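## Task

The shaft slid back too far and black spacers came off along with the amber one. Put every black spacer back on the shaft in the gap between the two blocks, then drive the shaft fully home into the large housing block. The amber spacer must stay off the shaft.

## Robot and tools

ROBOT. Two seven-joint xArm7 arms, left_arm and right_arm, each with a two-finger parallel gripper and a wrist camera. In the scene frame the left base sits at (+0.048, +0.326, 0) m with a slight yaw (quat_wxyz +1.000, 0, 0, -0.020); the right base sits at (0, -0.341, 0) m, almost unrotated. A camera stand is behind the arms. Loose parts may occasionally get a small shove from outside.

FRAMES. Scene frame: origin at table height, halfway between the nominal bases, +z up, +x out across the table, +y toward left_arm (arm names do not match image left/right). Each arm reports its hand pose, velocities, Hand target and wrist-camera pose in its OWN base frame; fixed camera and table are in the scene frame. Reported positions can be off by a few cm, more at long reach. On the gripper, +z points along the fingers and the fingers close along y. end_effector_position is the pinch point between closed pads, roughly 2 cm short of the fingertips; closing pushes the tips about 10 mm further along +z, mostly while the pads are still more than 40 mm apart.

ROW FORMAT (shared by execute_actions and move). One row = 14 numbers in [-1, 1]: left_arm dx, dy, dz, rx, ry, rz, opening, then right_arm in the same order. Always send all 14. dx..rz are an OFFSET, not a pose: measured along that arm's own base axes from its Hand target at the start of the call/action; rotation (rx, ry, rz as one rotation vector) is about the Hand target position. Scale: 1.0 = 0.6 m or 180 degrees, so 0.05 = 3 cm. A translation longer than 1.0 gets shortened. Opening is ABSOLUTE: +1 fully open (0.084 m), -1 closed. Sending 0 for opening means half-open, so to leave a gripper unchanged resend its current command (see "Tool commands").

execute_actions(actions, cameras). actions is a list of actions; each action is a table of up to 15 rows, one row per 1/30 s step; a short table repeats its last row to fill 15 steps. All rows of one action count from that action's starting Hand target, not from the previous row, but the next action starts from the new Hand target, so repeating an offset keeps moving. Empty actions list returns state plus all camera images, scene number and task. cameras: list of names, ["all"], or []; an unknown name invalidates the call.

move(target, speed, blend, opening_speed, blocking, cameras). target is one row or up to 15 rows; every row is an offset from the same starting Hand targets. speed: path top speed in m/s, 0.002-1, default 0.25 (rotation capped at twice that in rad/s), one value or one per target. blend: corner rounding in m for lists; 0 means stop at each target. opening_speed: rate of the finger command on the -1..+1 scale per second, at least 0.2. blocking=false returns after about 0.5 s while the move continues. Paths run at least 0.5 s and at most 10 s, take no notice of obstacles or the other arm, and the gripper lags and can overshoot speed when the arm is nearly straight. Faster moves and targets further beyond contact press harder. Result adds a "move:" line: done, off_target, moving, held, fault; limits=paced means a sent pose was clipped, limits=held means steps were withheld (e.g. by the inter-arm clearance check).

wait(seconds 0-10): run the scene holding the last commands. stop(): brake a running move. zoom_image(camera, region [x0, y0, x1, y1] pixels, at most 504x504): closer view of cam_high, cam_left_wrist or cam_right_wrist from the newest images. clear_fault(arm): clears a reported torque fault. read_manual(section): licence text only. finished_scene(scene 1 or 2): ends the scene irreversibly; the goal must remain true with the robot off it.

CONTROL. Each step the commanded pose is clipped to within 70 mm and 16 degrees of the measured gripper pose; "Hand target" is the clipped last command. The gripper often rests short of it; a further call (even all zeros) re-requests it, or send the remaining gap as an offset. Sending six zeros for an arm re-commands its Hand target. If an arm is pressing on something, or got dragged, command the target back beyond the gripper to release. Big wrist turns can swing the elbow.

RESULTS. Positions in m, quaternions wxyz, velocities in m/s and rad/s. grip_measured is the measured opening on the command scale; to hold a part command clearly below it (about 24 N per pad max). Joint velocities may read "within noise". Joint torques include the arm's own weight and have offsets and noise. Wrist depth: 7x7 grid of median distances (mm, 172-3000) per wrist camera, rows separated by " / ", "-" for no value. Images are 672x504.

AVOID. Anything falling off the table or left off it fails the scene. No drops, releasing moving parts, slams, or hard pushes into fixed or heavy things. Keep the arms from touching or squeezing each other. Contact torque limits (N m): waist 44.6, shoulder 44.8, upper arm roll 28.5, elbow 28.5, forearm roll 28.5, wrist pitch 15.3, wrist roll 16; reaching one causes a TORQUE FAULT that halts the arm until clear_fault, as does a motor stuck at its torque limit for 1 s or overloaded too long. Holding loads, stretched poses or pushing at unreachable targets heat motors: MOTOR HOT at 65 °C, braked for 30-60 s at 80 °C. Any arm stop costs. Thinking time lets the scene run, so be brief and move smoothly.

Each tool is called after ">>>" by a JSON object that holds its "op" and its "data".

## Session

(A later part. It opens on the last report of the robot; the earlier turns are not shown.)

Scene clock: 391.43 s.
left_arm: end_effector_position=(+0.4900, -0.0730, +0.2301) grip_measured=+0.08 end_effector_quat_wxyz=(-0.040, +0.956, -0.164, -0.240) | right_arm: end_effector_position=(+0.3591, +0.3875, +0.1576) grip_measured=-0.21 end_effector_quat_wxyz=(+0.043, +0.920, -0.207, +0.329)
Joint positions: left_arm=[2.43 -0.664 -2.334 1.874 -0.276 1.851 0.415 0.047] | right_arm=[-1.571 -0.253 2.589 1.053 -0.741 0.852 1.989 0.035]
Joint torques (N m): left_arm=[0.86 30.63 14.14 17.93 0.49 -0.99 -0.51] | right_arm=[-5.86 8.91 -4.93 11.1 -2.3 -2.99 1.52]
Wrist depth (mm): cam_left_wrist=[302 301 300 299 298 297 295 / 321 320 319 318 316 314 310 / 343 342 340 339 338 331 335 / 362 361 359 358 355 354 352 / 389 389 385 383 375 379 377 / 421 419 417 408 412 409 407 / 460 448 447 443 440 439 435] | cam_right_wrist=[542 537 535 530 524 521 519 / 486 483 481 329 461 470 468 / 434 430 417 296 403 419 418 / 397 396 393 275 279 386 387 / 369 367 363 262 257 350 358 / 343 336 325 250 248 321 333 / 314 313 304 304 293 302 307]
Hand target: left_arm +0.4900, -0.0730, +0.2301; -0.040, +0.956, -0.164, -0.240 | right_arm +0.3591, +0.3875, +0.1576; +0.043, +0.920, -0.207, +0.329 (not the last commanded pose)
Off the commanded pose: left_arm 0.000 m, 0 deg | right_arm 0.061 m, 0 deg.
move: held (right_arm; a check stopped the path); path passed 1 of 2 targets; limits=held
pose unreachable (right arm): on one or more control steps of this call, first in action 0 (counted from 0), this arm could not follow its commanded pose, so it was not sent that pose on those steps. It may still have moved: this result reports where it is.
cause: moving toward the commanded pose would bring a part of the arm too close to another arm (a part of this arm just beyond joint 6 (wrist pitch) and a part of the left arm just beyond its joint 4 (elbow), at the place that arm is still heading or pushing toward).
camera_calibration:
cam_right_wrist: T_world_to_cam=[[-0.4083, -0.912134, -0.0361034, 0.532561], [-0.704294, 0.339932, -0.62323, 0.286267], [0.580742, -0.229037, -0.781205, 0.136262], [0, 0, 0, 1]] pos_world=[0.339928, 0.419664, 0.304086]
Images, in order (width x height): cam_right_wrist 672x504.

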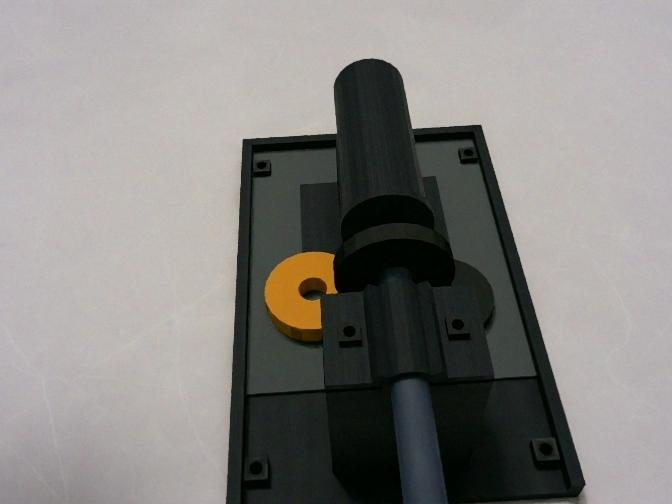

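>>> {"op": "move", "data": {"target": [[0,0,0,0,0,0,-0.3, 0.1,-0.1,0.2,0,0,0,-0.2],[0,0,0,0,0,0,-0.3, 0.1825,-0.318,0.15,-0.035,0.139,-0.5,-0.2],[0,0,0,0,0,0,-0.3, 0.1825,-0.318,-0.15,-0.035,0.139,-0.5,-0.2]], "speed": 0.25, "cameras": ["cam_right_wrist"]}}

Scene clock: 392.23 s.
left_arm: end_effector_position=(+0.4900, -0.0730, +0.2301) grip_measured=+0.08 end_effector_quat_wxyz=(-0.040, +0.956, -0.164, -0.240) | right_arm: end_effector_position=(+0.3628, +0.3841, +0.1643) grip_measured=-0.21 end_effector_quat_wxyz=(+0.043, +0.920, -0.207, +0.330)
Joint positions: left_arm=[2.43 -0.664 -2.334 1.874 -0.276 1.851 0.415 0.047] | right_arm=[-1.575 -0.237 2.584 1.052 -0.744 0.86 1.975 0.035]
Joint torques (N m): left_arm=[1.01 30.39 13.95 18.12 0.32 -0.81 -0.58] | right_arm=[5.86 8.48 -0.9 17.25 2.58 -3.16 1.87]
Wrist depth (mm): cam_left_wrist=[302 301 300 298 298 297 296 / 321 320 319 318 316 315 310 / 343 341 340 338 337 332 335 / 362 361 359 357 355 353 352 / 389 387 386 384 375 379 378 / 421 419 417 408 413 408 408 / 460 448 446 441 441 438 434] | cam_right_wrist=[556 549 544 543 537 533 530 / 498 497 490 344 471 481 478 / 441 440 435 305 420 429 426 / 406 405 401 268 369 389 395 / 376 374 364 269 273 359 366 / 351 342 338 252 251 334 340 / 322 320 312 305 297 303 312]
Hand target: left_arm +0.4900, -0.0730, +0.2301; -0.040, +0.956, -0.164, -0.240 | right_arm +0.3627, +0.3841, +0.1643; +0.043, +0.920, -0.207, +0.330 (not the last commanded pose)
Off the commanded pose: left_arm 0.000 m, 0 deg | right_arm 0.236 m, 94 deg.
move: held (right_arm; a check stopped the path); path passed 0 of 3 targets; limits=held
pose unreachable (right arm): on one or more control steps of this call, first in action 0 (counted from 0), this arm could not follow its commanded pose, so it was not sent that pose on those steps. It may still have moved: this result reports where it is.
cause: moving toward the commanded pose would bring a part of the arm too close to another arm (a part of this arm just beyond joint 6 (wrist pitch) and a part of the left arm just beyond its joint 4 (elbow), at the place that arm is still heading or pushing toward).
camera_calibration:
cam_right_wrist: T_world_to_cam=[[-0.40848, -0.912049, -0.036207, 0.531136], [-0.704107, 0.340095, -0.623353, 0.294011], [0.580842, -0.229133, -0.781102, 0.138499], [0, 0, 0, 1]] pos_world=[0.343528, 0.416165, 0.310686]
Images, in order (width x height): cam_right_wrist 672x504.

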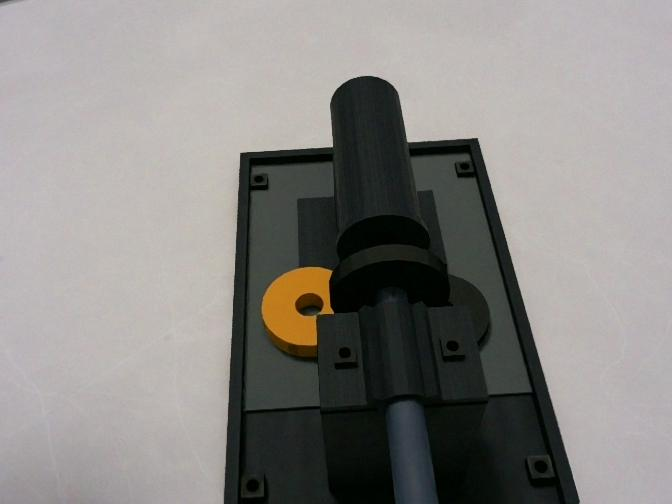

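>>> {"op": "move", "data": {"target": [[0,0,0,0,0,0,-0.3, -0.02,-0.2,0.0,0,0,0,-0.2],[0,0,0,0,0,0,-0.3, 0.1,-0.35,0.14,-0.035,0.139,-0.5,-0.2],[0,0,0,0,0,0,-0.3, 0.176,-0.312,0.14,-0.035,0.139,-0.5,-0.2],[0,0,0,0,0,0,-0.3, 0.176,-0.312,-0.161,-0.035,0.139,-0.5,-0.2]], "speed": 0.2, "cameras": ["cam_right_wrist"]}}

Scene clock: 400.10 s.
left_arm: end_effector_position=(+0.4900, -0.0730, +0.2301) grip_measured=+0.08 end_effector_quat_wxyz=(-0.040, +0.956, -0.164, -0.240) | right_arm: end_effector_position=(+0.4683, +0.1969, +0.0677) grip_measured=-0.21 end_effector_quat_wxyz=(-0.346, -0.546, +0.762, -0.026)
Joint positions: left_arm=[2.43 -0.664 -2.334 1.874 -0.276 1.851 0.415 0.047] | right_arm=[-2.291 -1.061 2.453 2.043 0.312 1.814 2.116 0.035]
Joint torques (N m): left_arm=[-0.49 30.01 12.86 18 0.4 -0.49 -0.61] | right_arm=[-6.02 17.7 -7.85 14.42 2.1 -1.98 1.53]
Wrist depth (mm): cam_left_wrist=[302 300 300 299 298 296 295 / 321 320 319 318 316 315 310 / 343 342 340 339 337 331 334 / 361 360 359 358 355 353 352 / 389 387 386 382 376 380 377 / 422 420 416 408 412 410 407 / 459 448 445 444 440 439 437] | cam_right_wrist=[271 292 318 342 376 417 462 / 248 267 288 307 336 368 403 / 230 246 261 281 304 327 358 / 217 229 244 261 278 301 326 / 205 215 228 244 257 277 300 / 192 203 212 226 240 254 274 / 180 189 199 209 221 236 249]
Hand target: left_arm +0.4900, -0.0730, +0.2301; -0.040, +0.956, -0.164, -0.240 | right_arm +0.4683, +0.1969, +0.0677; -0.346, -0.546, +0.762, -0.026
Off the commanded pose: left_arm 0.000 m, 0 deg | right_arm 0.000 m, 0 deg.
move: done
camera_calibration:
cam_right_wrist: T_world_to_cam=[[-0.84588, 0.395505, 0.357858, 0.320784], [0.151766, 0.821673, -0.549382, -0.128908], [-0.511325, -0.410401, -0.755061, 0.504292], [0, 0, 0, 1]] pos_world=[0.548766, 0.186011, 0.195157]
Images, in order (width x height): cam_right_wrist 672x504.

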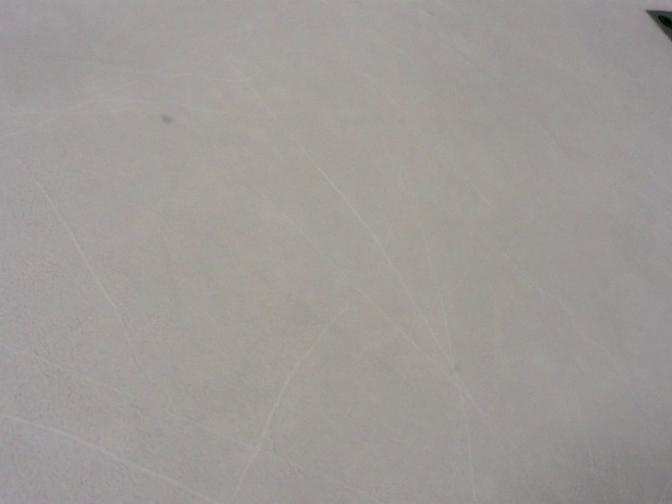

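>>> {"op": "move", "data": {"target": [[0,0,0,0,0,0,-0.3, -0.12,-0.05,0.3,0.035,-0.139,0.5,-0.2],[0,0,0,0,0,0,-0.3, 0,0,0.3,-0.063,0.256,-0.921,-0.2],[0,0,0,0,0,0,-0.3, 0,0,0,-0.063,0.256,-0.921,-0.2]], "speed": 0.5, "cameras": ["cam_right_wrist"]}}

>>> {"op": "zoom_image", "data": {"camera": "cam_right_wrist", "region": [230, 80, 430, 240]}}

Scene clock: 406.50 s.
left_arm: end_effector_position=(+0.4900, -0.0730, +0.2301) grip_measured=+0.08 end_effector_quat_wxyz=(-0.040, +0.956, -0.164, -0.240) | right_arm: end_effector_position=(+0.4683, +0.1969, +0.0677) grip_measured=-0.21 end_effector_quat_wxyz=(-0.287, +0.711, +0.480, +0.426)
Joint positions: left_arm=[2.43 -0.664 -2.334 1.874 -0.276 1.851 0.415 0.047] | right_arm=[-1.278 1.478 1.133 0.783 -1.301 0.14 -0.558 0.035]
Joint torques (N m): left_arm=[-1.4 30.07 11.61 18.08 0.47 -0.06 -0.38] | right_arm=[-5.94 -5.16 19.35 0.92 2.19 -0.53 -1.46]
Wrist depth (mm): cam_left_wrist=[302 302 300 299 298 296 295 / 322 319 318 318 316 315 310 / 343 342 341 339 338 332 334 / 362 361 360 357 355 353 353 / 389 387 386 383 375 380 377 / 421 419 416 407 412 410 408 / 460 449 446 444 440 438 435] | cam_right_wrist=[1745 1010 1022 1023 2112 1946 1638 / 624 691 632 698 710 711 1509 / 488 528 494 499 499 503 508 / 238 238 224 224 228 229 230 / 340 - 224 313 311 252 253 / 294 283 236 273 284 255 256 / 251 251 244 242 234 244 244]
Hand target: left_arm +0.4900, -0.0730, +0.2301; -0.040, +0.956, -0.164, -0.240 | right_arm +0.4683, +0.1969, +0.0677; -0.287, +0.711, +0.480, +0.426
Off the commanded pose: left_arm 0.000 m, 0 deg | right_arm 0.000 m, 0 deg.
move: done; limits=paced
camera_calibration:
cam_right_wrist: T_world_to_cam=[[0.925061, -0.379214, 0.0214054, -0.333189], [-0.162445, -0.445956, -0.88019, 0.290254], [0.343327, 0.810753, -0.474138, -0.155496], [0, 0, 0, 1]] pos_world=[0.408756, 0.129159, 0.188884]
Images, in order (width x height): cam_right_wrist 672x504.

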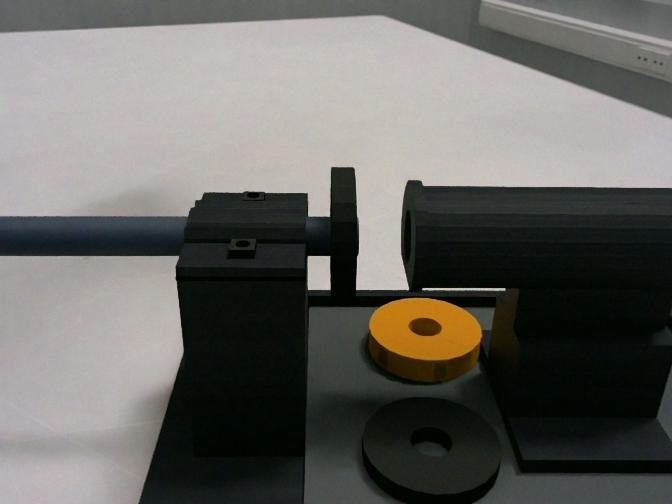

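Scaled by 2.520 from the camera's 672x504 image, which has a finer 960x720 frame.

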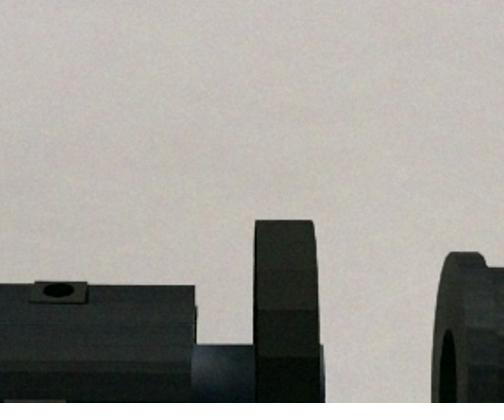

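>>> {"op": "move", "data": {"target": [[-0.0058,-0.4255,0,0,0,0,-0.3, 0,0,0,0,0,0,-0.2],[-0.0058,-0.4255,-0.165,0,0,0,-0.3, 0,0,0,0,0,0,-0.2]], "speed": [0.15,0.06], "cameras": ["cam_right_wrist","cam_left_wrist"]}}

Scene clock: 411.10 s.
left_arm: end_effector_position=(+0.4865, -0.3283, +0.1311) grip_measured=+0.08 end_effector_quat_wxyz=(-0.040, +0.956, -0.164, -0.240) | right_arm: end_effector_position=(+0.4683, +0.1969, +0.0677) grip_measured=-0.21 end_effector_quat_wxyz=(-0.287, +0.711, +0.480, +0.426)
Joint positions: left_arm=[2.444 -1.161 -2.589 2.597 -0.548 1.996 -0.089 0.047] | right_arm=[-1.278 1.478 1.133 0.783 -1.301 0.14 -0.558 0.035]
Joint torques (N m): left_arm=[5.76 30.84 0.22 23.79 -1.92 1 -0.69] | right_arm=[-5.69 -5.52 19.34 0.94 1.99 -0.73 -1.47]
Wrist depth (mm): cam_left_wrist=[206 205 197 193 190 189 194 / 219 215 206 - - - 203 / 234 232 220 - - 220 216 / 247 245 231 - - 224 233 / 265 263 254 - - 249 249 / 287 285 274 - - 269 274 / 312 305 303 - 181 216 297] | cam_right_wrist=[1736 1014 - - 185 1785 1622 / 625 690 631 - 190 591 1519 / 489 528 492 461 202 502 506 / 238 238 224 224 228 229 229 / 339 - 224 313 311 253 253 / 294 283 237 273 283 256 256 / 250 251 244 243 233 244 245]
Hand target: left_arm +0.4865, -0.3283, +0.1311; -0.040, +0.956, -0.164, -0.240 | right_arm +0.4683, +0.1969, +0.0677; -0.287, +0.711, +0.480, +0.426
Off the commanded pose: left_arm 0.000 m, 0 deg | right_arm 0.000 m, 0 deg.
elbow stopped short (left arm): the move would have taken joint 4 (elbow) straighter than the controller allows.
move: done
camera_calibration:
cam_left_wrist: T_world_to_cam=[[-0.334257, -0.942173, -0.0241312, -0.108917], [-0.840625, 0.286458, 0.459664, 0.516258], [-0.426171, 0.173931, -0.887765, 0.517282], [0, 0, 0, 1]] pos_world=[0.618023, -0.340477, 0.219291]
cam_right_wrist: T_world_to_cam=[[0.925055, -0.379232, 0.0213698, -0.333215], [-0.162483, -0.445941, -0.880191, 0.290222], [0.343326, 0.810753, -0.474138, -0.155415], [0, 0, 0, 1]] pos_world=[0.408756, 0.129059, 0.188884]
Images, in order (width x height): cam_left_wrist 672x504, cam_right_wrist 672x504.

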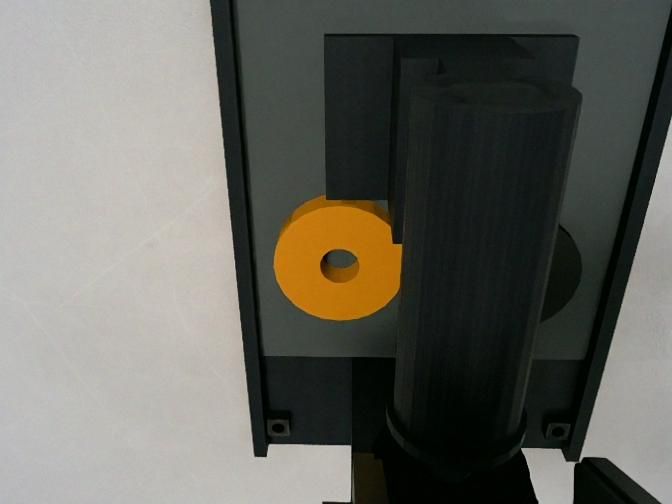

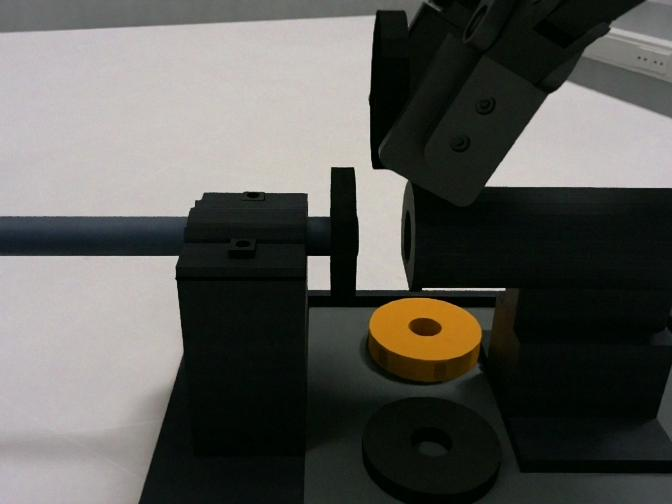

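>>> {"op": "zoom_image", "data": {"camera": "cam_right_wrist", "region": [310, 0, 470, 260]}}

Scaled by 1.938 from the camera's 672x504 image, which has a finer 960x720 frame.

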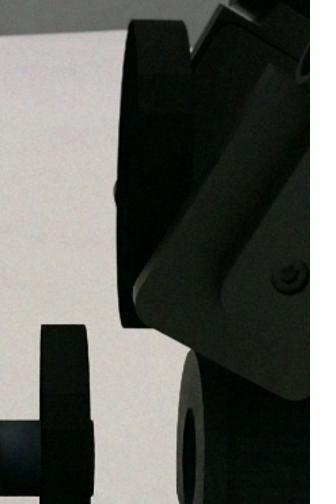

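>>> {"op": "move", "data": {"target": [-0.00236,0.00084,-0.013,0,0,0,-0.3, 0,0,0,0,0,0,-0.2], "speed": 0.05, "cameras": ["cam_right_wrist"]}}

>>> {"op": "zoom_image", "data": {"camera": "cam_right_wrist", "region": [310, 50, 470, 260]}}

Scene clock: 412.40 s.
left_arm: end_effector_position=(+0.4851, -0.3278, +0.1233) grip_measured=+0.08 end_effector_quat_wxyz=(-0.040, +0.956, -0.164, -0.240) | right_arm: end_effector_position=(+0.4683, +0.1969, +0.0677) grip_measured=-0.21 end_effector_quat_wxyz=(-0.287, +0.711, +0.480, +0.426)
Joint positions: left_arm=[2.414 -1.134 -2.577 2.512 -0.544 1.952 -0.069 0.047] | right_arm=[-1.278 1.478 1.133 0.783 -1.301 0.14 -0.558 0.035]
Joint torques (N m): left_arm=[-6.43 38.76 10.85 16.81 1.86 -2.24 0.99] | right_arm=[-5.71 -5.62 19.37 0.65 2.32 -0.61 -1.35]
Wrist depth (mm): cam_left_wrist=[198 198 186 185 183 182 186 / 211 210 201 - - 189 195 / 225 221 211 - - - 208 / 237 236 223 - - 215 222 / 255 254 244 - - 231 239 / 276 275 265 - - 261 263 / 301 295 291 - 173 264 286] | cam_right_wrist=[1745 1003 1020 - - 175 1622 / 624 689 - - 190 590 1503 / 489 527 492 - 202 504 506 / 238 238 224 224 228 229 229 / 340 - 224 313 311 252 253 / 295 283 236 273 283 255 256 / 251 251 244 242 233 244 245]
Hand target: left_arm +0.4851, -0.3278, +0.1233; -0.040, +0.956, -0.164, -0.240 | right_arm +0.4683, +0.1969, +0.0677; -0.287, +0.711, +0.480, +0.426
Off the commanded pose: left_arm 0.000 m, 0 deg | right_arm 0.000 m, 0 deg.
move: done
camera_calibration:
cam_right_wrist: T_world_to_cam=[[0.925055, -0.379232, 0.0213698, -0.333215], [-0.162483, -0.445941, -0.880191, 0.290222], [0.343326, 0.810753, -0.474138, -0.155415], [0, 0, 0, 1]] pos_world=[0.408756, 0.129059, 0.188884]
Images, in order (width x height): cam_right_wrist 672x504.

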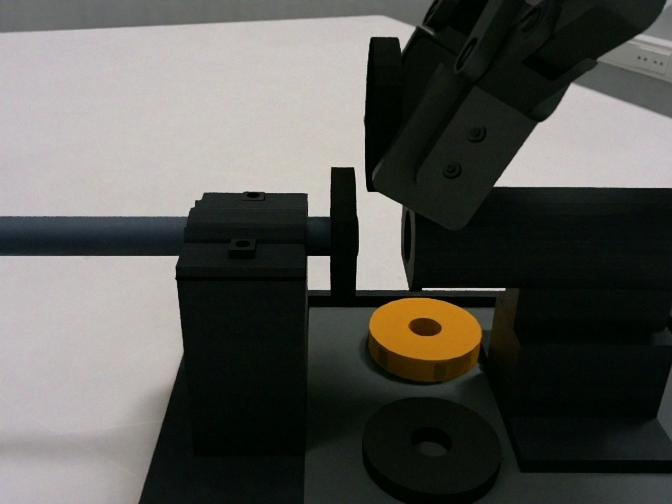

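Scaled by 2.400 from the camera's 672x504 image, which has a finer 960x720 frame.

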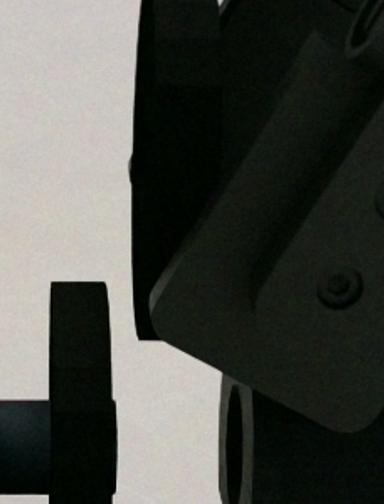

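>>> {"op": "move", "data": {"target": [0,0,-0.045,0,0,0,-0.3, 0,0,0,0,0,0,-0.2], "speed": 0.03, "cameras": ["cam_right_wrist"]}}

>>> {"op": "zoom_image", "data": {"camera": "cam_right_wrist", "region": [310, 80, 470, 320]}}

Scene clock: 413.87 s.
left_arm: end_effector_position=(+0.4851, -0.3278, +0.0962) grip_measured=+0.08 end_effector_quat_wxyz=(-0.040, +0.956, -0.164, -0.240) | right_arm: end_effector_position=(+0.4683, +0.1969, +0.0677) grip_measured=-0.21 end_effector_quat_wxyz=(-0.287, +0.711, +0.480, +0.426)
Joint positions: left_arm=[2.386 -1.135 -2.571 2.423 -0.545 1.876 -0.046 0.047] | right_arm=[-1.278 1.478 1.133 0.783 -1.301 0.14 -0.558 0.035]
Joint torques (N m): left_arm=[-6.95 34.52 11.98 16.97 -1.51 -2.28 1.06] | right_arm=[-5.91 -5.49 19.26 0.89 2.17 -0.58 -1.38]
Wrist depth (mm): cam_left_wrist=[175 174 - - - - - / 183 183 174 - - - - / 195 195 180 - - - 182 / 206 205 192 - - - 192 / 222 217 202 - - - 198 / 236 239 224 - - - 222 / 262 255 249 - - - 247] | cam_right_wrist=[1758 1007 1005 - - - - / 625 689 697 - 252 186 1496 / 486 528 493 226 206 231 507 / 238 238 224 223 208 229 229 / 340 - 224 313 310 252 253 / 294 283 236 273 284 255 256 / 251 251 245 242 234 244 245]
Hand target: left_arm +0.4851, -0.3278, +0.0963; -0.040, +0.956, -0.164, -0.240 | right_arm +0.4683, +0.1969, +0.0677; -0.287, +0.711, +0.480, +0.426
Off the commanded pose: left_arm 0.000 m, 0 deg | right_arm 0.000 m, 0 deg.
move: done
camera_calibration:
cam_right_wrist: T_world_to_cam=[[0.925055, -0.379232, 0.0213698, -0.333215], [-0.162483, -0.445941, -0.880191, 0.290222], [0.343326, 0.810753, -0.474138, -0.155415], [0, 0, 0, 1]] pos_world=[0.408756, 0.129059, 0.188884]
Images, in order (width x height): cam_right_wrist 672x504.

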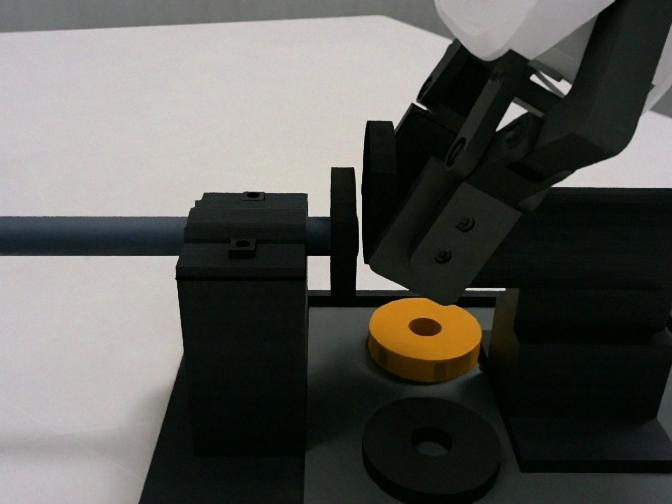

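Scaled by 2.100 from the camera's 672x504 image, which has a finer 960x720 frame.

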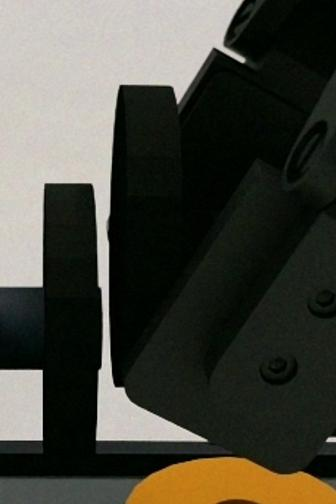

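>>> {"op": "move", "data": {"target": [0,0,-0.0263,0,0,0,-0.3, 0,0,0,0,0,0,-0.2], "speed": 0.02, "cameras": ["cam_right_wrist"]}}

>>> {"op": "zoom_image", "data": {"camera": "cam_right_wrist", "region": [310, 140, 430, 300]}}

Scene clock: 415.07 s.
left_arm: end_effector_position=(+0.4851, -0.3278, +0.0805) grip_measured=+0.08 end_effector_quat_wxyz=(-0.040, +0.956, -0.164, -0.240) | right_arm: end_effector_position=(+0.4683, +0.1969, +0.0677) grip_measured=-0.21 end_effector_quat_wxyz=(-0.287, +0.711, +0.480, +0.426)
Joint positions: left_arm=[2.376 -1.143 -2.571 2.389 -0.548 1.839 -0.037 0.047] | right_arm=[-1.278 1.478 1.133 0.783 -1.301 0.14 -0.558 0.035]
Joint torques (N m): left_arm=[-6.33 30.76 11.62 16.94 -1.78 -2.33 1.07] | right_arm=[-5.77 -5.32 19.27 0.86 2.28 -0.6 -1.34]
Wrist depth (mm): cam_left_wrist=[- - - - - - - / - - - - - - - / 178 178 - - - - - / 189 188 - - - - - / 202 201 - - - - 184 / 220 214 - - - - 198 / 239 237 - - - - 216] | cam_right_wrist=[1749 1007 1008 - - 183 - / 625 689 633 - 257 192 600 / 486 528 491 227 202 182 505 / 237 238 224 220 209 229 229 / 340 - 224 228 215 253 253 / 294 283 237 273 284 255 256 / 251 251 244 242 234 244 244]
Hand target: left_arm +0.4851, -0.3278, +0.0805; -0.040, +0.956, -0.164, -0.240 | right_arm +0.4683, +0.1969, +0.0677; -0.287, +0.711, +0.480, +0.426
Off the commanded pose: left_arm 0.000 m, 0 deg | right_arm 0.000 m, 0 deg.
move: done
camera_calibration:
cam_right_wrist: T_world_to_cam=[[0.925055, -0.379232, 0.0213698, -0.333215], [-0.162483, -0.445941, -0.880191, 0.290222], [0.343326, 0.810753, -0.474138, -0.155415], [0, 0, 0, 1]] pos_world=[0.408756, 0.129059, 0.188884]
Images, in order (width x height): cam_right_wrist 672x504.

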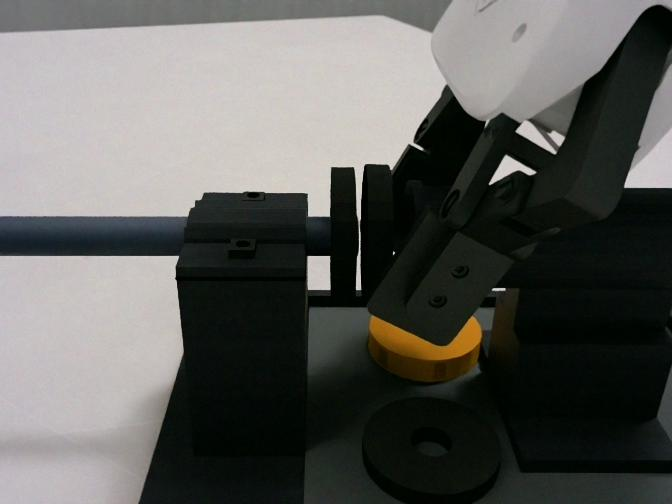

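Scaled by 3.150 from the camera's 672x504 image, which has a finer 960x720 frame.

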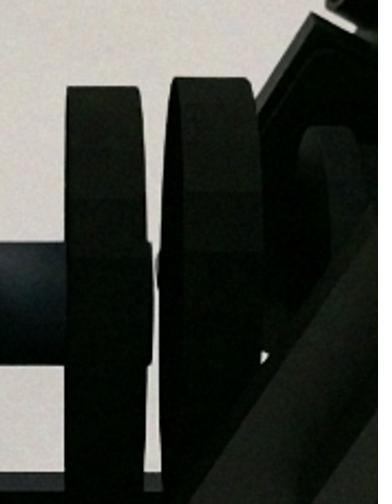

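>>> {"op": "move", "data": {"target": [[0,0,-0.0012,0,0,0,-0.3, 0,0,0,0,0,0,-0.2],[-0.0047,0.0017,-0.0012,0,0,0,-0.3, 0,0,0,0,0,0,-0.2]], "speed": 0.01, "cameras": ["cam_right_wrist"]}}

>>> {"op": "zoom_image", "data": {"camera": "cam_right_wrist", "region": [310, 140, 430, 300]}}

Scene clock: 418.07 s.
left_arm: end_effector_position=(+0.4823, -0.3268, +0.0798) grip_measured=+0.08 end_effector_quat_wxyz=(-0.040, +0.956, -0.164, -0.240) | right_arm: end_effector_position=(+0.4683, +0.1969, +0.0677) grip_measured=-0.21 end_effector_quat_wxyz=(-0.287, +0.711, +0.480, +0.426)
Joint positions: left_arm=[2.359 -1.122 -2.565 2.342 -0.546 1.82 -0.028 0.047] | right_arm=[-1.278 1.478 1.133 0.783 -1.301 0.14 -0.558 0.035]
Joint torques (N m): left_arm=[-7.24 38.03 12.43 16.75 2.03 -1.45 1.07] | right_arm=[-5.66 -5.42 19.26 1.01 2.12 -0.66 -1.42]
Wrist depth (mm): cam_left_wrist=[- - - - - - - / - - - - - - - / 177 177 - - - - - / 187 187 - - - - - / 201 200 182 - - - 182 / 218 217 - - - - 197 / 237 236 - - - - 212] | cam_right_wrist=[1754 1008 1019 - - - - / 623 695 636 - - 195 597 / 488 528 531 249 195 181 506 / 238 238 224 220 209 229 230 / 341 - 224 225 220 253 253 / 294 283 236 273 283 255 256 / 251 251 245 243 234 244 245]
Hand target: left_arm +0.4823, -0.3268, +0.0798; -0.040, +0.956, -0.164, -0.240 | right_arm +0.4683, +0.1969, +0.0677; -0.287, +0.711, +0.480, +0.426
Off the commanded pose: left_arm 0.000 m, 0 deg | right_arm 0.000 m, 0 deg.
move: done
camera_calibration:
cam_right_wrist: T_world_to_cam=[[0.925055, -0.379232, 0.0213698, -0.333215], [-0.162483, -0.445941, -0.880191, 0.290222], [0.343326, 0.810753, -0.474138, -0.155415], [0, 0, 0, 1]] pos_world=[0.408756, 0.129059, 0.188884]
Images, in order (width x height): cam_right_wrist 672x504.

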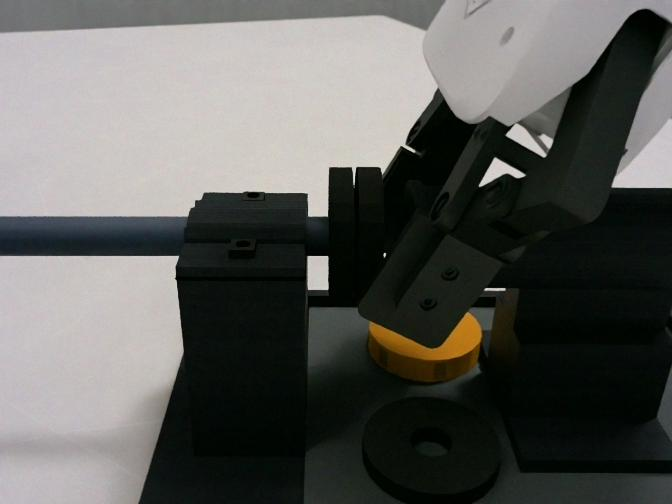

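Scaled by 3.150 from the camera's 672x504 image, which has a finer 960x720 frame.

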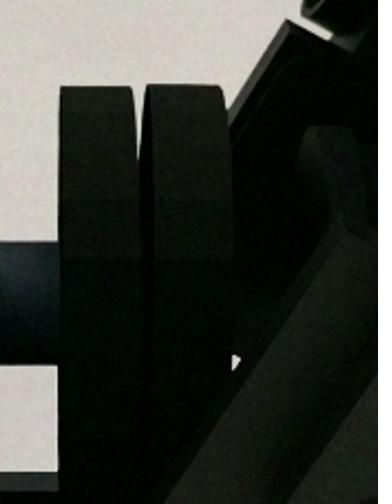

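>>> {"op": "move", "data": {"target": [-0.0063,0.0022,0,0,0,0,-0.3, 0,0,0,0,0,0,-0.2], "speed": 0.01, "cameras": ["cam_right_wrist"]}}

>>> {"op": "zoom_image", "data": {"camera": "cam_right_wrist", "region": [310, 140, 430, 300]}}

>>> {"op": "move", "data": {"target": [0,0,0.002,0,0,0,-0.3, 0,0,0,0,0,0,-0.2], "speed": 0.01, "cameras": ["cam_right_wrist"]}}

>>> {"op": "zoom_image", "data": {"camera": "cam_right_wrist", "region": [310, 140, 430, 300]}}

Scene clock: 419.23 s.
left_arm: end_effector_position=(+0.4785, -0.3255, +0.0798) grip_measured=+0.08 end_effector_quat_wxyz=(-0.040, +0.956, -0.164, -0.240) | right_arm: end_effector_position=(+0.4683, +0.1969, +0.0677) grip_measured=-0.21 end_effector_quat_wxyz=(-0.287, +0.711, +0.480, +0.426)
Joint positions: left_arm=[2.338 -1.097 -2.558 2.288 -0.543 1.799 -0.018 0.047] | right_arm=[-1.278 1.478 1.133 0.783 -1.301 0.14 -0.558 0.035]
Joint torques (N m): left_arm=[-6.92 37.75 12.84 16.51 1.97 -1.67 1.15] | right_arm=[-5.82 -5.21 19.2 0.95 2.15 -0.6 -1.27]
Wrist depth (mm): cam_left_wrist=[- - - - - - - / - - - - - - - / 177 177 - - - - - / 187 186 - - - - - / 201 200 183 - - - 182 / 218 217 - - - - 197 / 238 236 - - - - 212] | cam_right_wrist=[1749 1005 1022 - 185 - - / 628 688 635 - 180 193 654 / 488 527 531 226 195 231 503 / 237 238 224 221 209 229 230 / 340 - 224 224 227 252 253 / 294 283 237 273 284 255 257 / 251 251 244 243 233 243 244]
Hand target: left_arm +0.4785, -0.3255, +0.0798; -0.040, +0.956, -0.164, -0.240 | right_arm +0.4683, +0.1969, +0.0677; -0.287, +0.711, +0.480, +0.426
Off the commanded pose: left_arm 0.000 m, 0 deg | right_arm 0.000 m, 0 deg.
move: done
camera_calibration:
cam_right_wrist: T_world_to_cam=[[0.925055, -0.379232, 0.0213698, -0.333215], [-0.162483, -0.445941, -0.880191, 0.290222], [0.343326, 0.810753, -0.474138, -0.155415], [0, 0, 0, 1]] pos_world=[0.408756, 0.129059, 0.188884]
Images, in order (width x height): cam_right_wrist 672x504.

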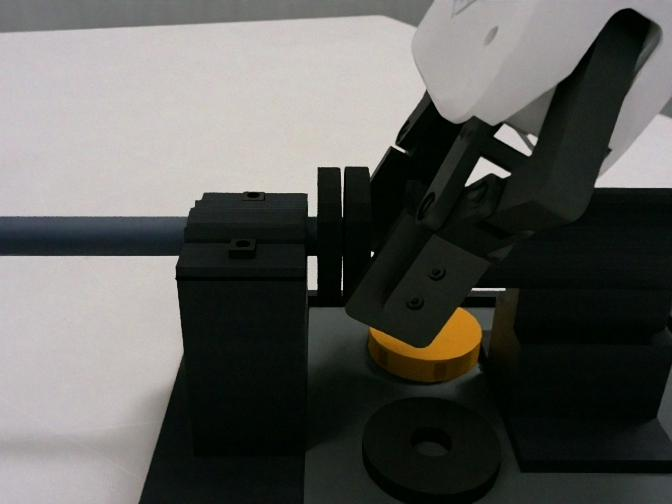

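Scaled by 3.150 from the camera's 672x504 image, which has a finer 960x720 frame.

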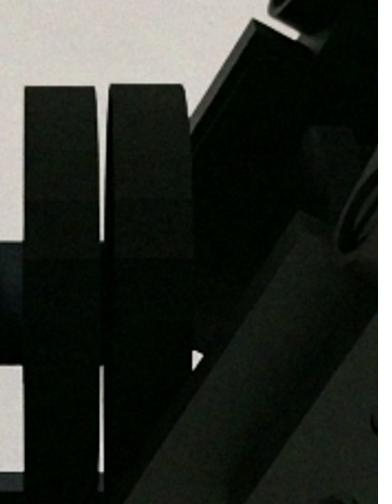

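Scene clock: 419.93 s.
left_arm: end_effector_position=(+0.4785, -0.3255, +0.0810) grip_measured=+0.08 end_effector_quat_wxyz=(-0.040, +0.956, -0.165, -0.240) | right_arm: end_effector_position=(+0.4683, +0.1969, +0.0677) grip_measured=-0.21 end_effector_quat_wxyz=(-0.287, +0.711, +0.480, +0.426)
Joint positions: left_arm=[2.338 -1.095 -2.558 2.289 -0.543 1.802 -0.018 0.047] | right_arm=[-1.278 1.478 1.133 0.783 -1.301 0.14 -0.558 0.035]
Joint torques (N m): left_arm=[5.57 38.44 13.17 23.02 1.37 1.86 -0.59] | right_arm=[-5.77 -5.34 19.26 0.85 2.3 -0.51 -1.25]
Wrist depth (mm): cam_left_wrist=[- - - - - - - / - - - - - - - / 179 178 - - - - - / 189 188 - - - - - / 203 202 - - - - 184 / 220 215 - - - - 198 / 239 238 - - - - 216] | cam_right_wrist=[1763 1001 1008 - 183 - - / 625 691 631 - 192 193 657 / 488 530 495 226 195 232 505 / 238 238 224 221 208 229 229 / 340 - 224 228 223 252 253 / 295 284 237 274 283 256 256 / 250 251 244 243 233 244 245]
Hand target: left_arm +0.4785, -0.3255, +0.0810; -0.040, +0.956, -0.164, -0.240 | right_arm +0.4683, +0.1969, +0.0677; -0.287, +0.711, +0.480, +0.426
Off the commanded pose: left_arm 0.000 m, 0 deg | right_arm 0.000 m, 0 deg.
move: done
camera_calibration:
cam_right_wrist: T_world_to_cam=[[0.925055, -0.379232, 0.0213698, -0.333215], [-0.162483, -0.445941, -0.880191, 0.290222], [0.343326, 0.810753, -0.474138, -0.155415], [0, 0, 0, 1]] pos_world=[0.408756, 0.129059, 0.188884]
Images, in order (width x height): cam_right_wrist 672x504.

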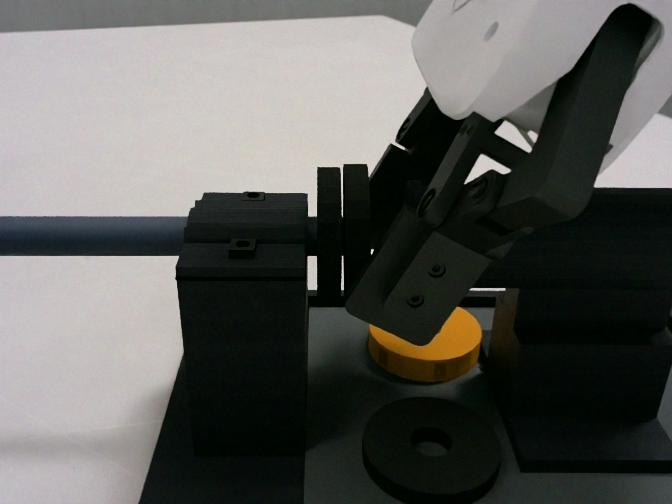

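Scaled by 3.150 from the camera's 672x504 image, which has a finer 960x720 frame.

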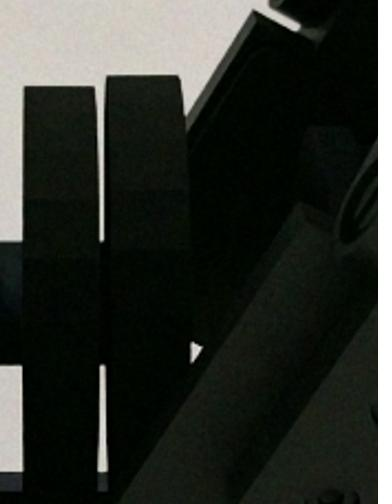

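>>> {"op": "move", "data": {"target": [0.0047,-0.0017,-0.002,0,0,0,-0.3, 0,0,0,0,0,0,-0.2], "speed": 0.02, "cameras": ["cam_right_wrist","cam_left_wrist"]}}

>>> {"op": "zoom_image", "data": {"camera": "cam_left_wrist", "region": [330, 300, 672, 504]}}

>>> {"op": "zoom_image", "data": {"camera": "cam_right_wrist", "region": [310, 140, 430, 300]}}

Scene clock: 421.20 s.
left_arm: end_effector_position=(+0.4813, -0.3265, +0.0798) grip_measured=+0.08 end_effector_quat_wxyz=(-0.040, +0.956, -0.164, -0.240) | right_arm: end_effector_position=(+0.4683, +0.1969, +0.0677) grip_measured=-0.21 end_effector_quat_wxyz=(-0.287, +0.711, +0.480, +0.426)
Joint positions: left_arm=[2.353 -1.115 -2.563 2.327 -0.546 1.815 -0.025 0.047] | right_arm=[-1.278 1.478 1.133 0.783 -1.301 0.14 -0.558 0.035]
Joint torques (N m): left_arm=[6.21 30.51 2.94 23.8 -1.8 1.25 -0.83] | right_arm=[-5.73 -5.43 19.06 0.83 2.33 -0.54 -1.27]
Wrist depth (mm): cam_left_wrist=[- - - - - - - / - - - - - - - / 178 177 - - - - - / 187 186 - - - - - / 201 200 183 - - - 183 / 218 217 - - - - 197 / 238 236 - - - - 212] | cam_right_wrist=[1758 1001 1016 - - - - / 629 692 637 - 178 193 654 / 487 527 530 226 195 179 505 / 237 238 224 221 209 228 230 / 340 - 224 225 227 252 253 / 294 283 237 274 283 255 256 / 251 251 244 242 233 244 244]
Hand target: left_arm +0.4813, -0.3265, +0.0798; -0.040, +0.956, -0.164, -0.240 | right_arm +0.4683, +0.1969, +0.0677; -0.287, +0.711, +0.480, +0.426
Off the commanded pose: left_arm 0.000 m, 0 deg | right_arm 0.000 m, 0 deg.
move: done
camera_calibration:
cam_left_wrist: T_world_to_cam=[[-0.334237, -0.942178, -0.0242146, -0.1102], [-0.840576, 0.286376, 0.459805, 0.534917], [-0.426283, 0.174038, -0.88769, 0.469214], [0, 0, 0, 1]] pos_world=[0.612824, -0.338677, 0.16789]
cam_right_wrist: T_world_to_cam=[[0.925055, -0.379232, 0.0213698, -0.333215], [-0.162483, -0.445941, -0.880191, 0.290222], [0.343326, 0.810753, -0.474138, -0.155415], [0, 0, 0, 1]] pos_world=[0.408756, 0.129059, 0.188884]
Images, in order (width x height): cam_left_wrist 672x504, cam_right_wrist 672x504.

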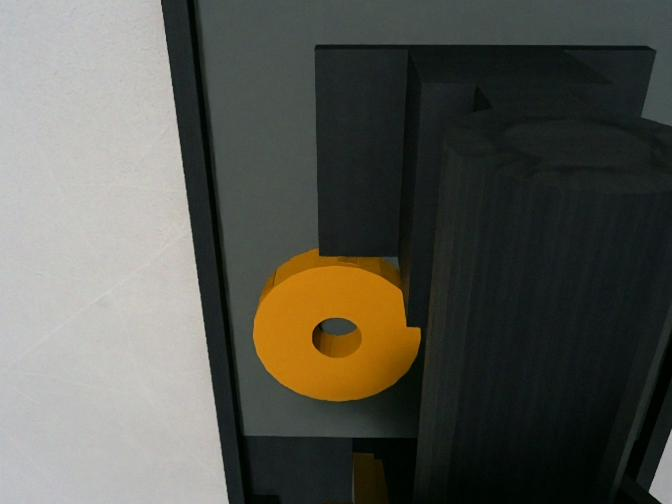

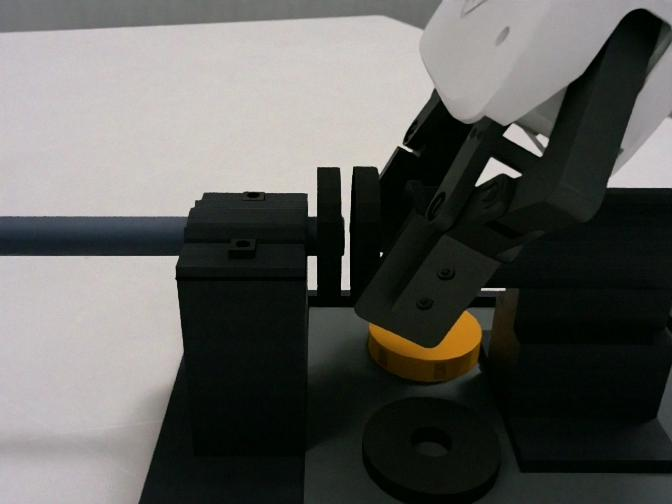

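Scaled by 1.474 from the camera's 672x504 image, which has a finer 960x720 frame.

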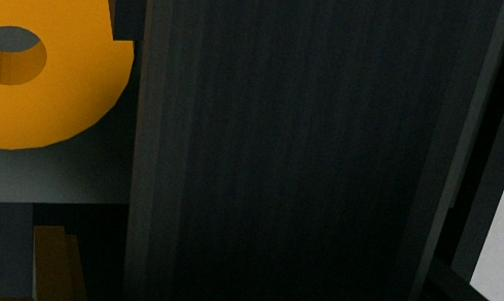

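Scaled by 3.150 from the camera's 672x504 image, which has a finer 960x720 frame.

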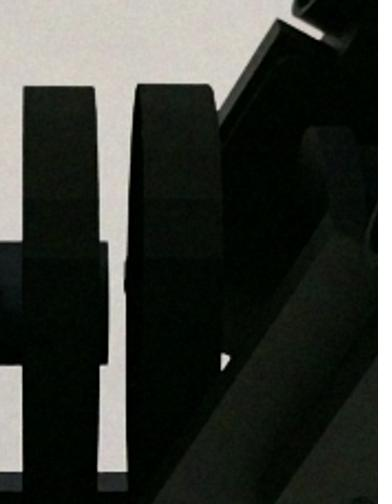

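>>> {"op": "move", "data": {"target": [0,0,0,0,0,0,-0.3, 0,-0.036,0.251,-0.150,0.060,0,-0.2], "speed": 0.2, "cameras": ["cam_right_wrist"]}}

Scene clock: 423.33 s.
left_arm: end_effector_position=(+0.4813, -0.3265, +0.0798) grip_measured=+0.08 end_effector_quat_wxyz=(-0.040, +0.956, -0.164, -0.240) | right_arm: end_effector_position=(+0.4683, +0.1753, +0.2182) grip_measured=-0.21 end_effector_quat_wxyz=(-0.157, +0.795, +0.538, +0.234)
Joint positions: left_arm=[2.353 -1.116 -2.563 2.328 -0.546 1.815 -0.025 0.047] | right_arm=[-1.333 1.036 1.748 0.882 -0.85 0.816 -0.365 0.035]
Joint torques (N m): left_arm=[5.5 30.29 2.7 24.04 -1.68 1.21 -0.59] | right_arm=[5.9 -13.27 18.77 11.57 2.92 -0.81 -1.38]
Wrist depth (mm): cam_left_wrist=[- - - - - - - / - - - - - - - / 178 177 - - - - - / 188 187 - - - - - / 202 200 183 - - - 182 / 218 216 - - - - 197 / 237 236 - - - - 212] | cam_right_wrist=[539 543 544 549 - 202 184 / 501 504 503 507 265 221 194 / 456 459 460 461 254 211 201 / 431 431 327 308 241 220 429 / 404 405 315 312 254 316 413 / 381 383 364 364 364 367 380 / 356 357 351 353 355 354 356]
Hand target: left_arm +0.4813, -0.3265, +0.0798; -0.040, +0.956, -0.164, -0.240 | right_arm +0.4683, +0.1753, +0.2183; -0.157, +0.795, +0.538, +0.234
Off the commanded pose: left_arm 0.000 m, 0 deg | right_arm 0.000 m, 0 deg.
move: done
camera_calibration:
cam_right_wrist: T_world_to_cam=[[0.929299, -0.368627, 0.0227612, -0.348747], [-0.299216, -0.787578, -0.538693, 0.4626], [0.216503, 0.493796, -0.842194, 0.12875], [0, 0, 0, 1]] pos_world=[0.434632, 0.1722, 0.36557]
Images, in order (width x height): cam_right_wrist 672x504.

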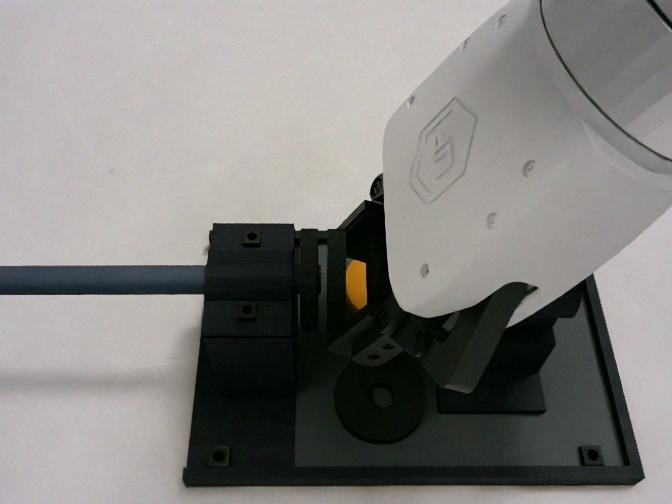

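>>> {"op": "zoom_image", "data": {"camera": "cam_right_wrist", "region": [270, 210, 380, 360]}}

Scaled by 3.360 from the camera's 672x504 image, which has a finer 960x720 frame.

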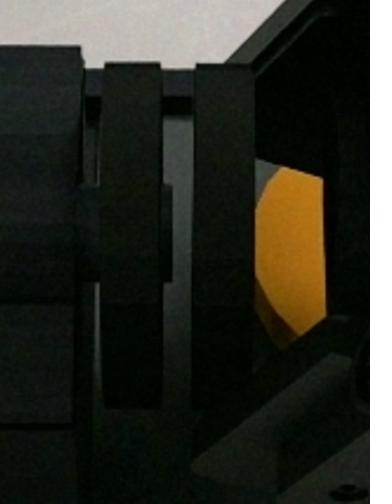

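>>> {"op": "move", "data": {"target": [[0.00017,0.00047,0,0,0,0,-0.3, 0,0,0,0,0,0,-0.2],[-0.0061,0.0027,0,0,0,0,-0.3, 0,0,0,0,0,0,-0.2]], "speed": 0.01, "cameras": ["cam_right_wrist"]}}

>>> {"op": "zoom_image", "data": {"camera": "cam_right_wrist", "region": [270, 210, 380, 360]}}

Scene clock: 425.10 s.
left_arm: end_effector_position=(+0.4777, -0.3249, +0.0798) grip_measured=+0.08 end_effector_quat_wxyz=(-0.040, +0.956, -0.164, -0.240) | right_arm: end_effector_position=(+0.4683, +0.1753, +0.2183) grip_measured=-0.21 end_effector_quat_wxyz=(-0.157, +0.795, +0.538, +0.234)
Joint positions: left_arm=[2.334 -1.09 -2.556 2.274 -0.542 1.794 -0.015 0.047] | right_arm=[-1.333 1.035 1.748 0.882 -0.85 0.816 -0.365 0.035]
Joint torques (N m): left_arm=[-6.91 38.07 13.46 17.15 1.79 -2.34 1.12] | right_arm=[5.95 -13.42 18.73 11.65 3.01 -0.85 -1.53]
Wrist depth (mm): cam_left_wrist=[- - - - - - - / - - - - - - - / 177 177 - - - - - / 187 186 - - - - - / 201 200 - - - - 182 / 218 213 - - - - 197 / 237 236 - - - - 212] | cam_right_wrist=[540 539 545 545 - 206 181 / 502 501 505 506 260 213 192 / 459 458 461 461 245 207 204 / 429 432 328 324 236 221 428 / 404 404 315 312 248 316 413 / 382 384 364 364 364 368 381 / 356 358 353 353 354 353 356]
Hand target: left_arm +0.4777, -0.3249, +0.0798; -0.040, +0.956, -0.164, -0.240 | right_arm +0.4683, +0.1753, +0.2183; -0.157, +0.795, +0.538, +0.234
Off the commanded pose: left_arm 0.000 m, 0 deg | right_arm 0.000 m, 0 deg.
move: done
camera_calibration:
cam_right_wrist: T_world_to_cam=[[0.929326, -0.368555, 0.0228125, -0.34879], [-0.29913, -0.787612, -0.538691, 0.462568], [0.216504, 0.493796, -0.842194, 0.12875], [0, 0, 0, 1]] pos_world=[0.434633, 0.1722, 0.36557]
Images, in order (width x height): cam_right_wrist 672x504.

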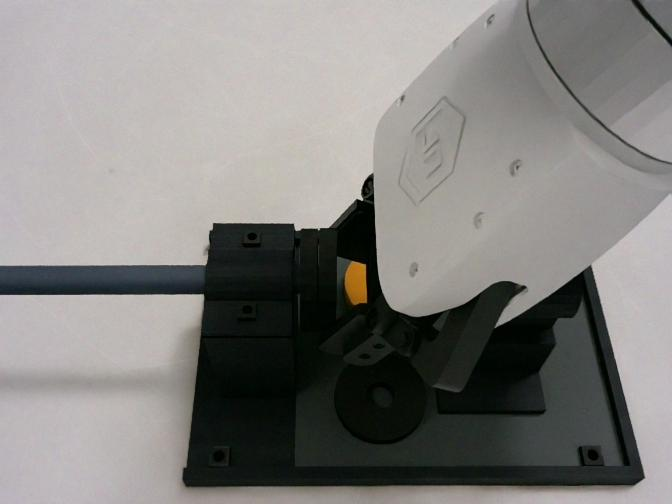

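Scaled by 3.360 from the camera's 672x504 image, which has a finer 960x720 frame.

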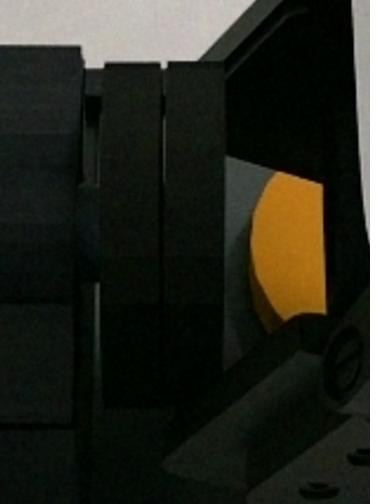

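>>> {"op": "move", "data": {"target": [-0.0079,0.0028,0,0,0,0,-0.3, 0,0,0,0,0,0,-0.2], "speed": 0.01, "cameras": ["cam_right_wrist"]}}

>>> {"op": "zoom_image", "data": {"camera": "cam_right_wrist", "region": [270, 210, 380, 360]}}

Scene clock: 426.13 s.
left_arm: end_effector_position=(+0.4731, -0.3232, +0.0798) grip_measured=+0.08 end_effector_quat_wxyz=(-0.040, +0.956, -0.164, -0.240) | right_arm: end_effector_position=(+0.4683, +0.1753, +0.2183) grip_measured=-0.21 end_effector_quat_wxyz=(-0.157, +0.795, +0.538, +0.234)
Joint positions: left_arm=[2.311 -1.062 -2.549 2.215 -0.538 1.771 -0.005 0.047] | right_arm=[-1.333 1.035 1.748 0.882 -0.85 0.816 -0.365 0.035]
Joint torques (N m): left_arm=[-9.14 36.36 10.66 12.02 2.18 2.87 1.33] | right_arm=[5.63 -13.26 18.87 11.61 2.78 -0.91 -1.22]
Wrist depth (mm): cam_left_wrist=[- - - - - - - / - - - - - - - / 178 177 - - - - - / 188 187 - - - - - / 202 200 183 - - - 182 / 218 213 - - - - 197 / 237 236 - - - - 213] | cam_right_wrist=[538 543 543 547 256 199 179 / 500 502 504 495 252 206 189 / 458 458 461 277 236 204 205 / 428 430 327 304 231 220 438 / 405 405 315 309 246 346 410 / 382 383 364 363 363 367 381 / 357 357 352 353 354 355 356]
Hand target: left_arm +0.4729, -0.3232, +0.0798; -0.040, +0.956, -0.164, -0.240 | right_arm +0.4683, +0.1753, +0.2183; -0.157, +0.795, +0.538, +0.234
Off the commanded pose: left_arm 0.000 m, 0 deg | right_arm 0.000 m, 0 deg.
move: done
camera_calibration:
cam_right_wrist: T_world_to_cam=[[0.929326, -0.368555, 0.0228125, -0.34879], [-0.29913, -0.787612, -0.538691, 0.462568], [0.216504, 0.493796, -0.842194, 0.12875], [0, 0, 0, 1]] pos_world=[0.434633, 0.1722, 0.36557]
Images, in order (width x height): cam_right_wrist 672x504.

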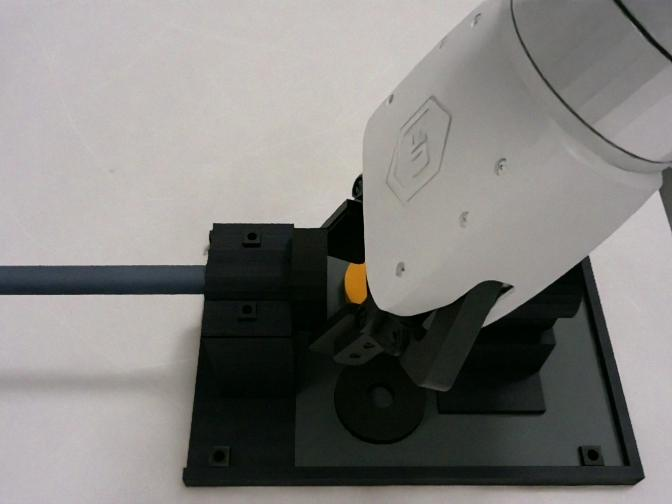

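Scaled by 3.360 from the camera's 672x504 image, which has a finer 960x720 frame.

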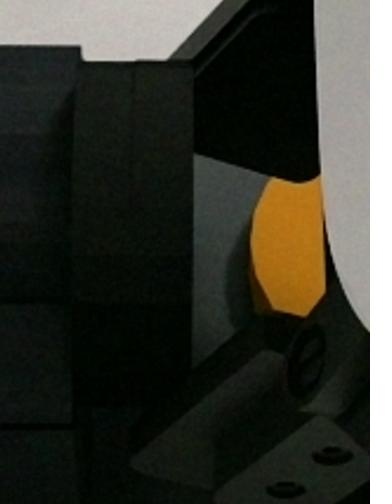

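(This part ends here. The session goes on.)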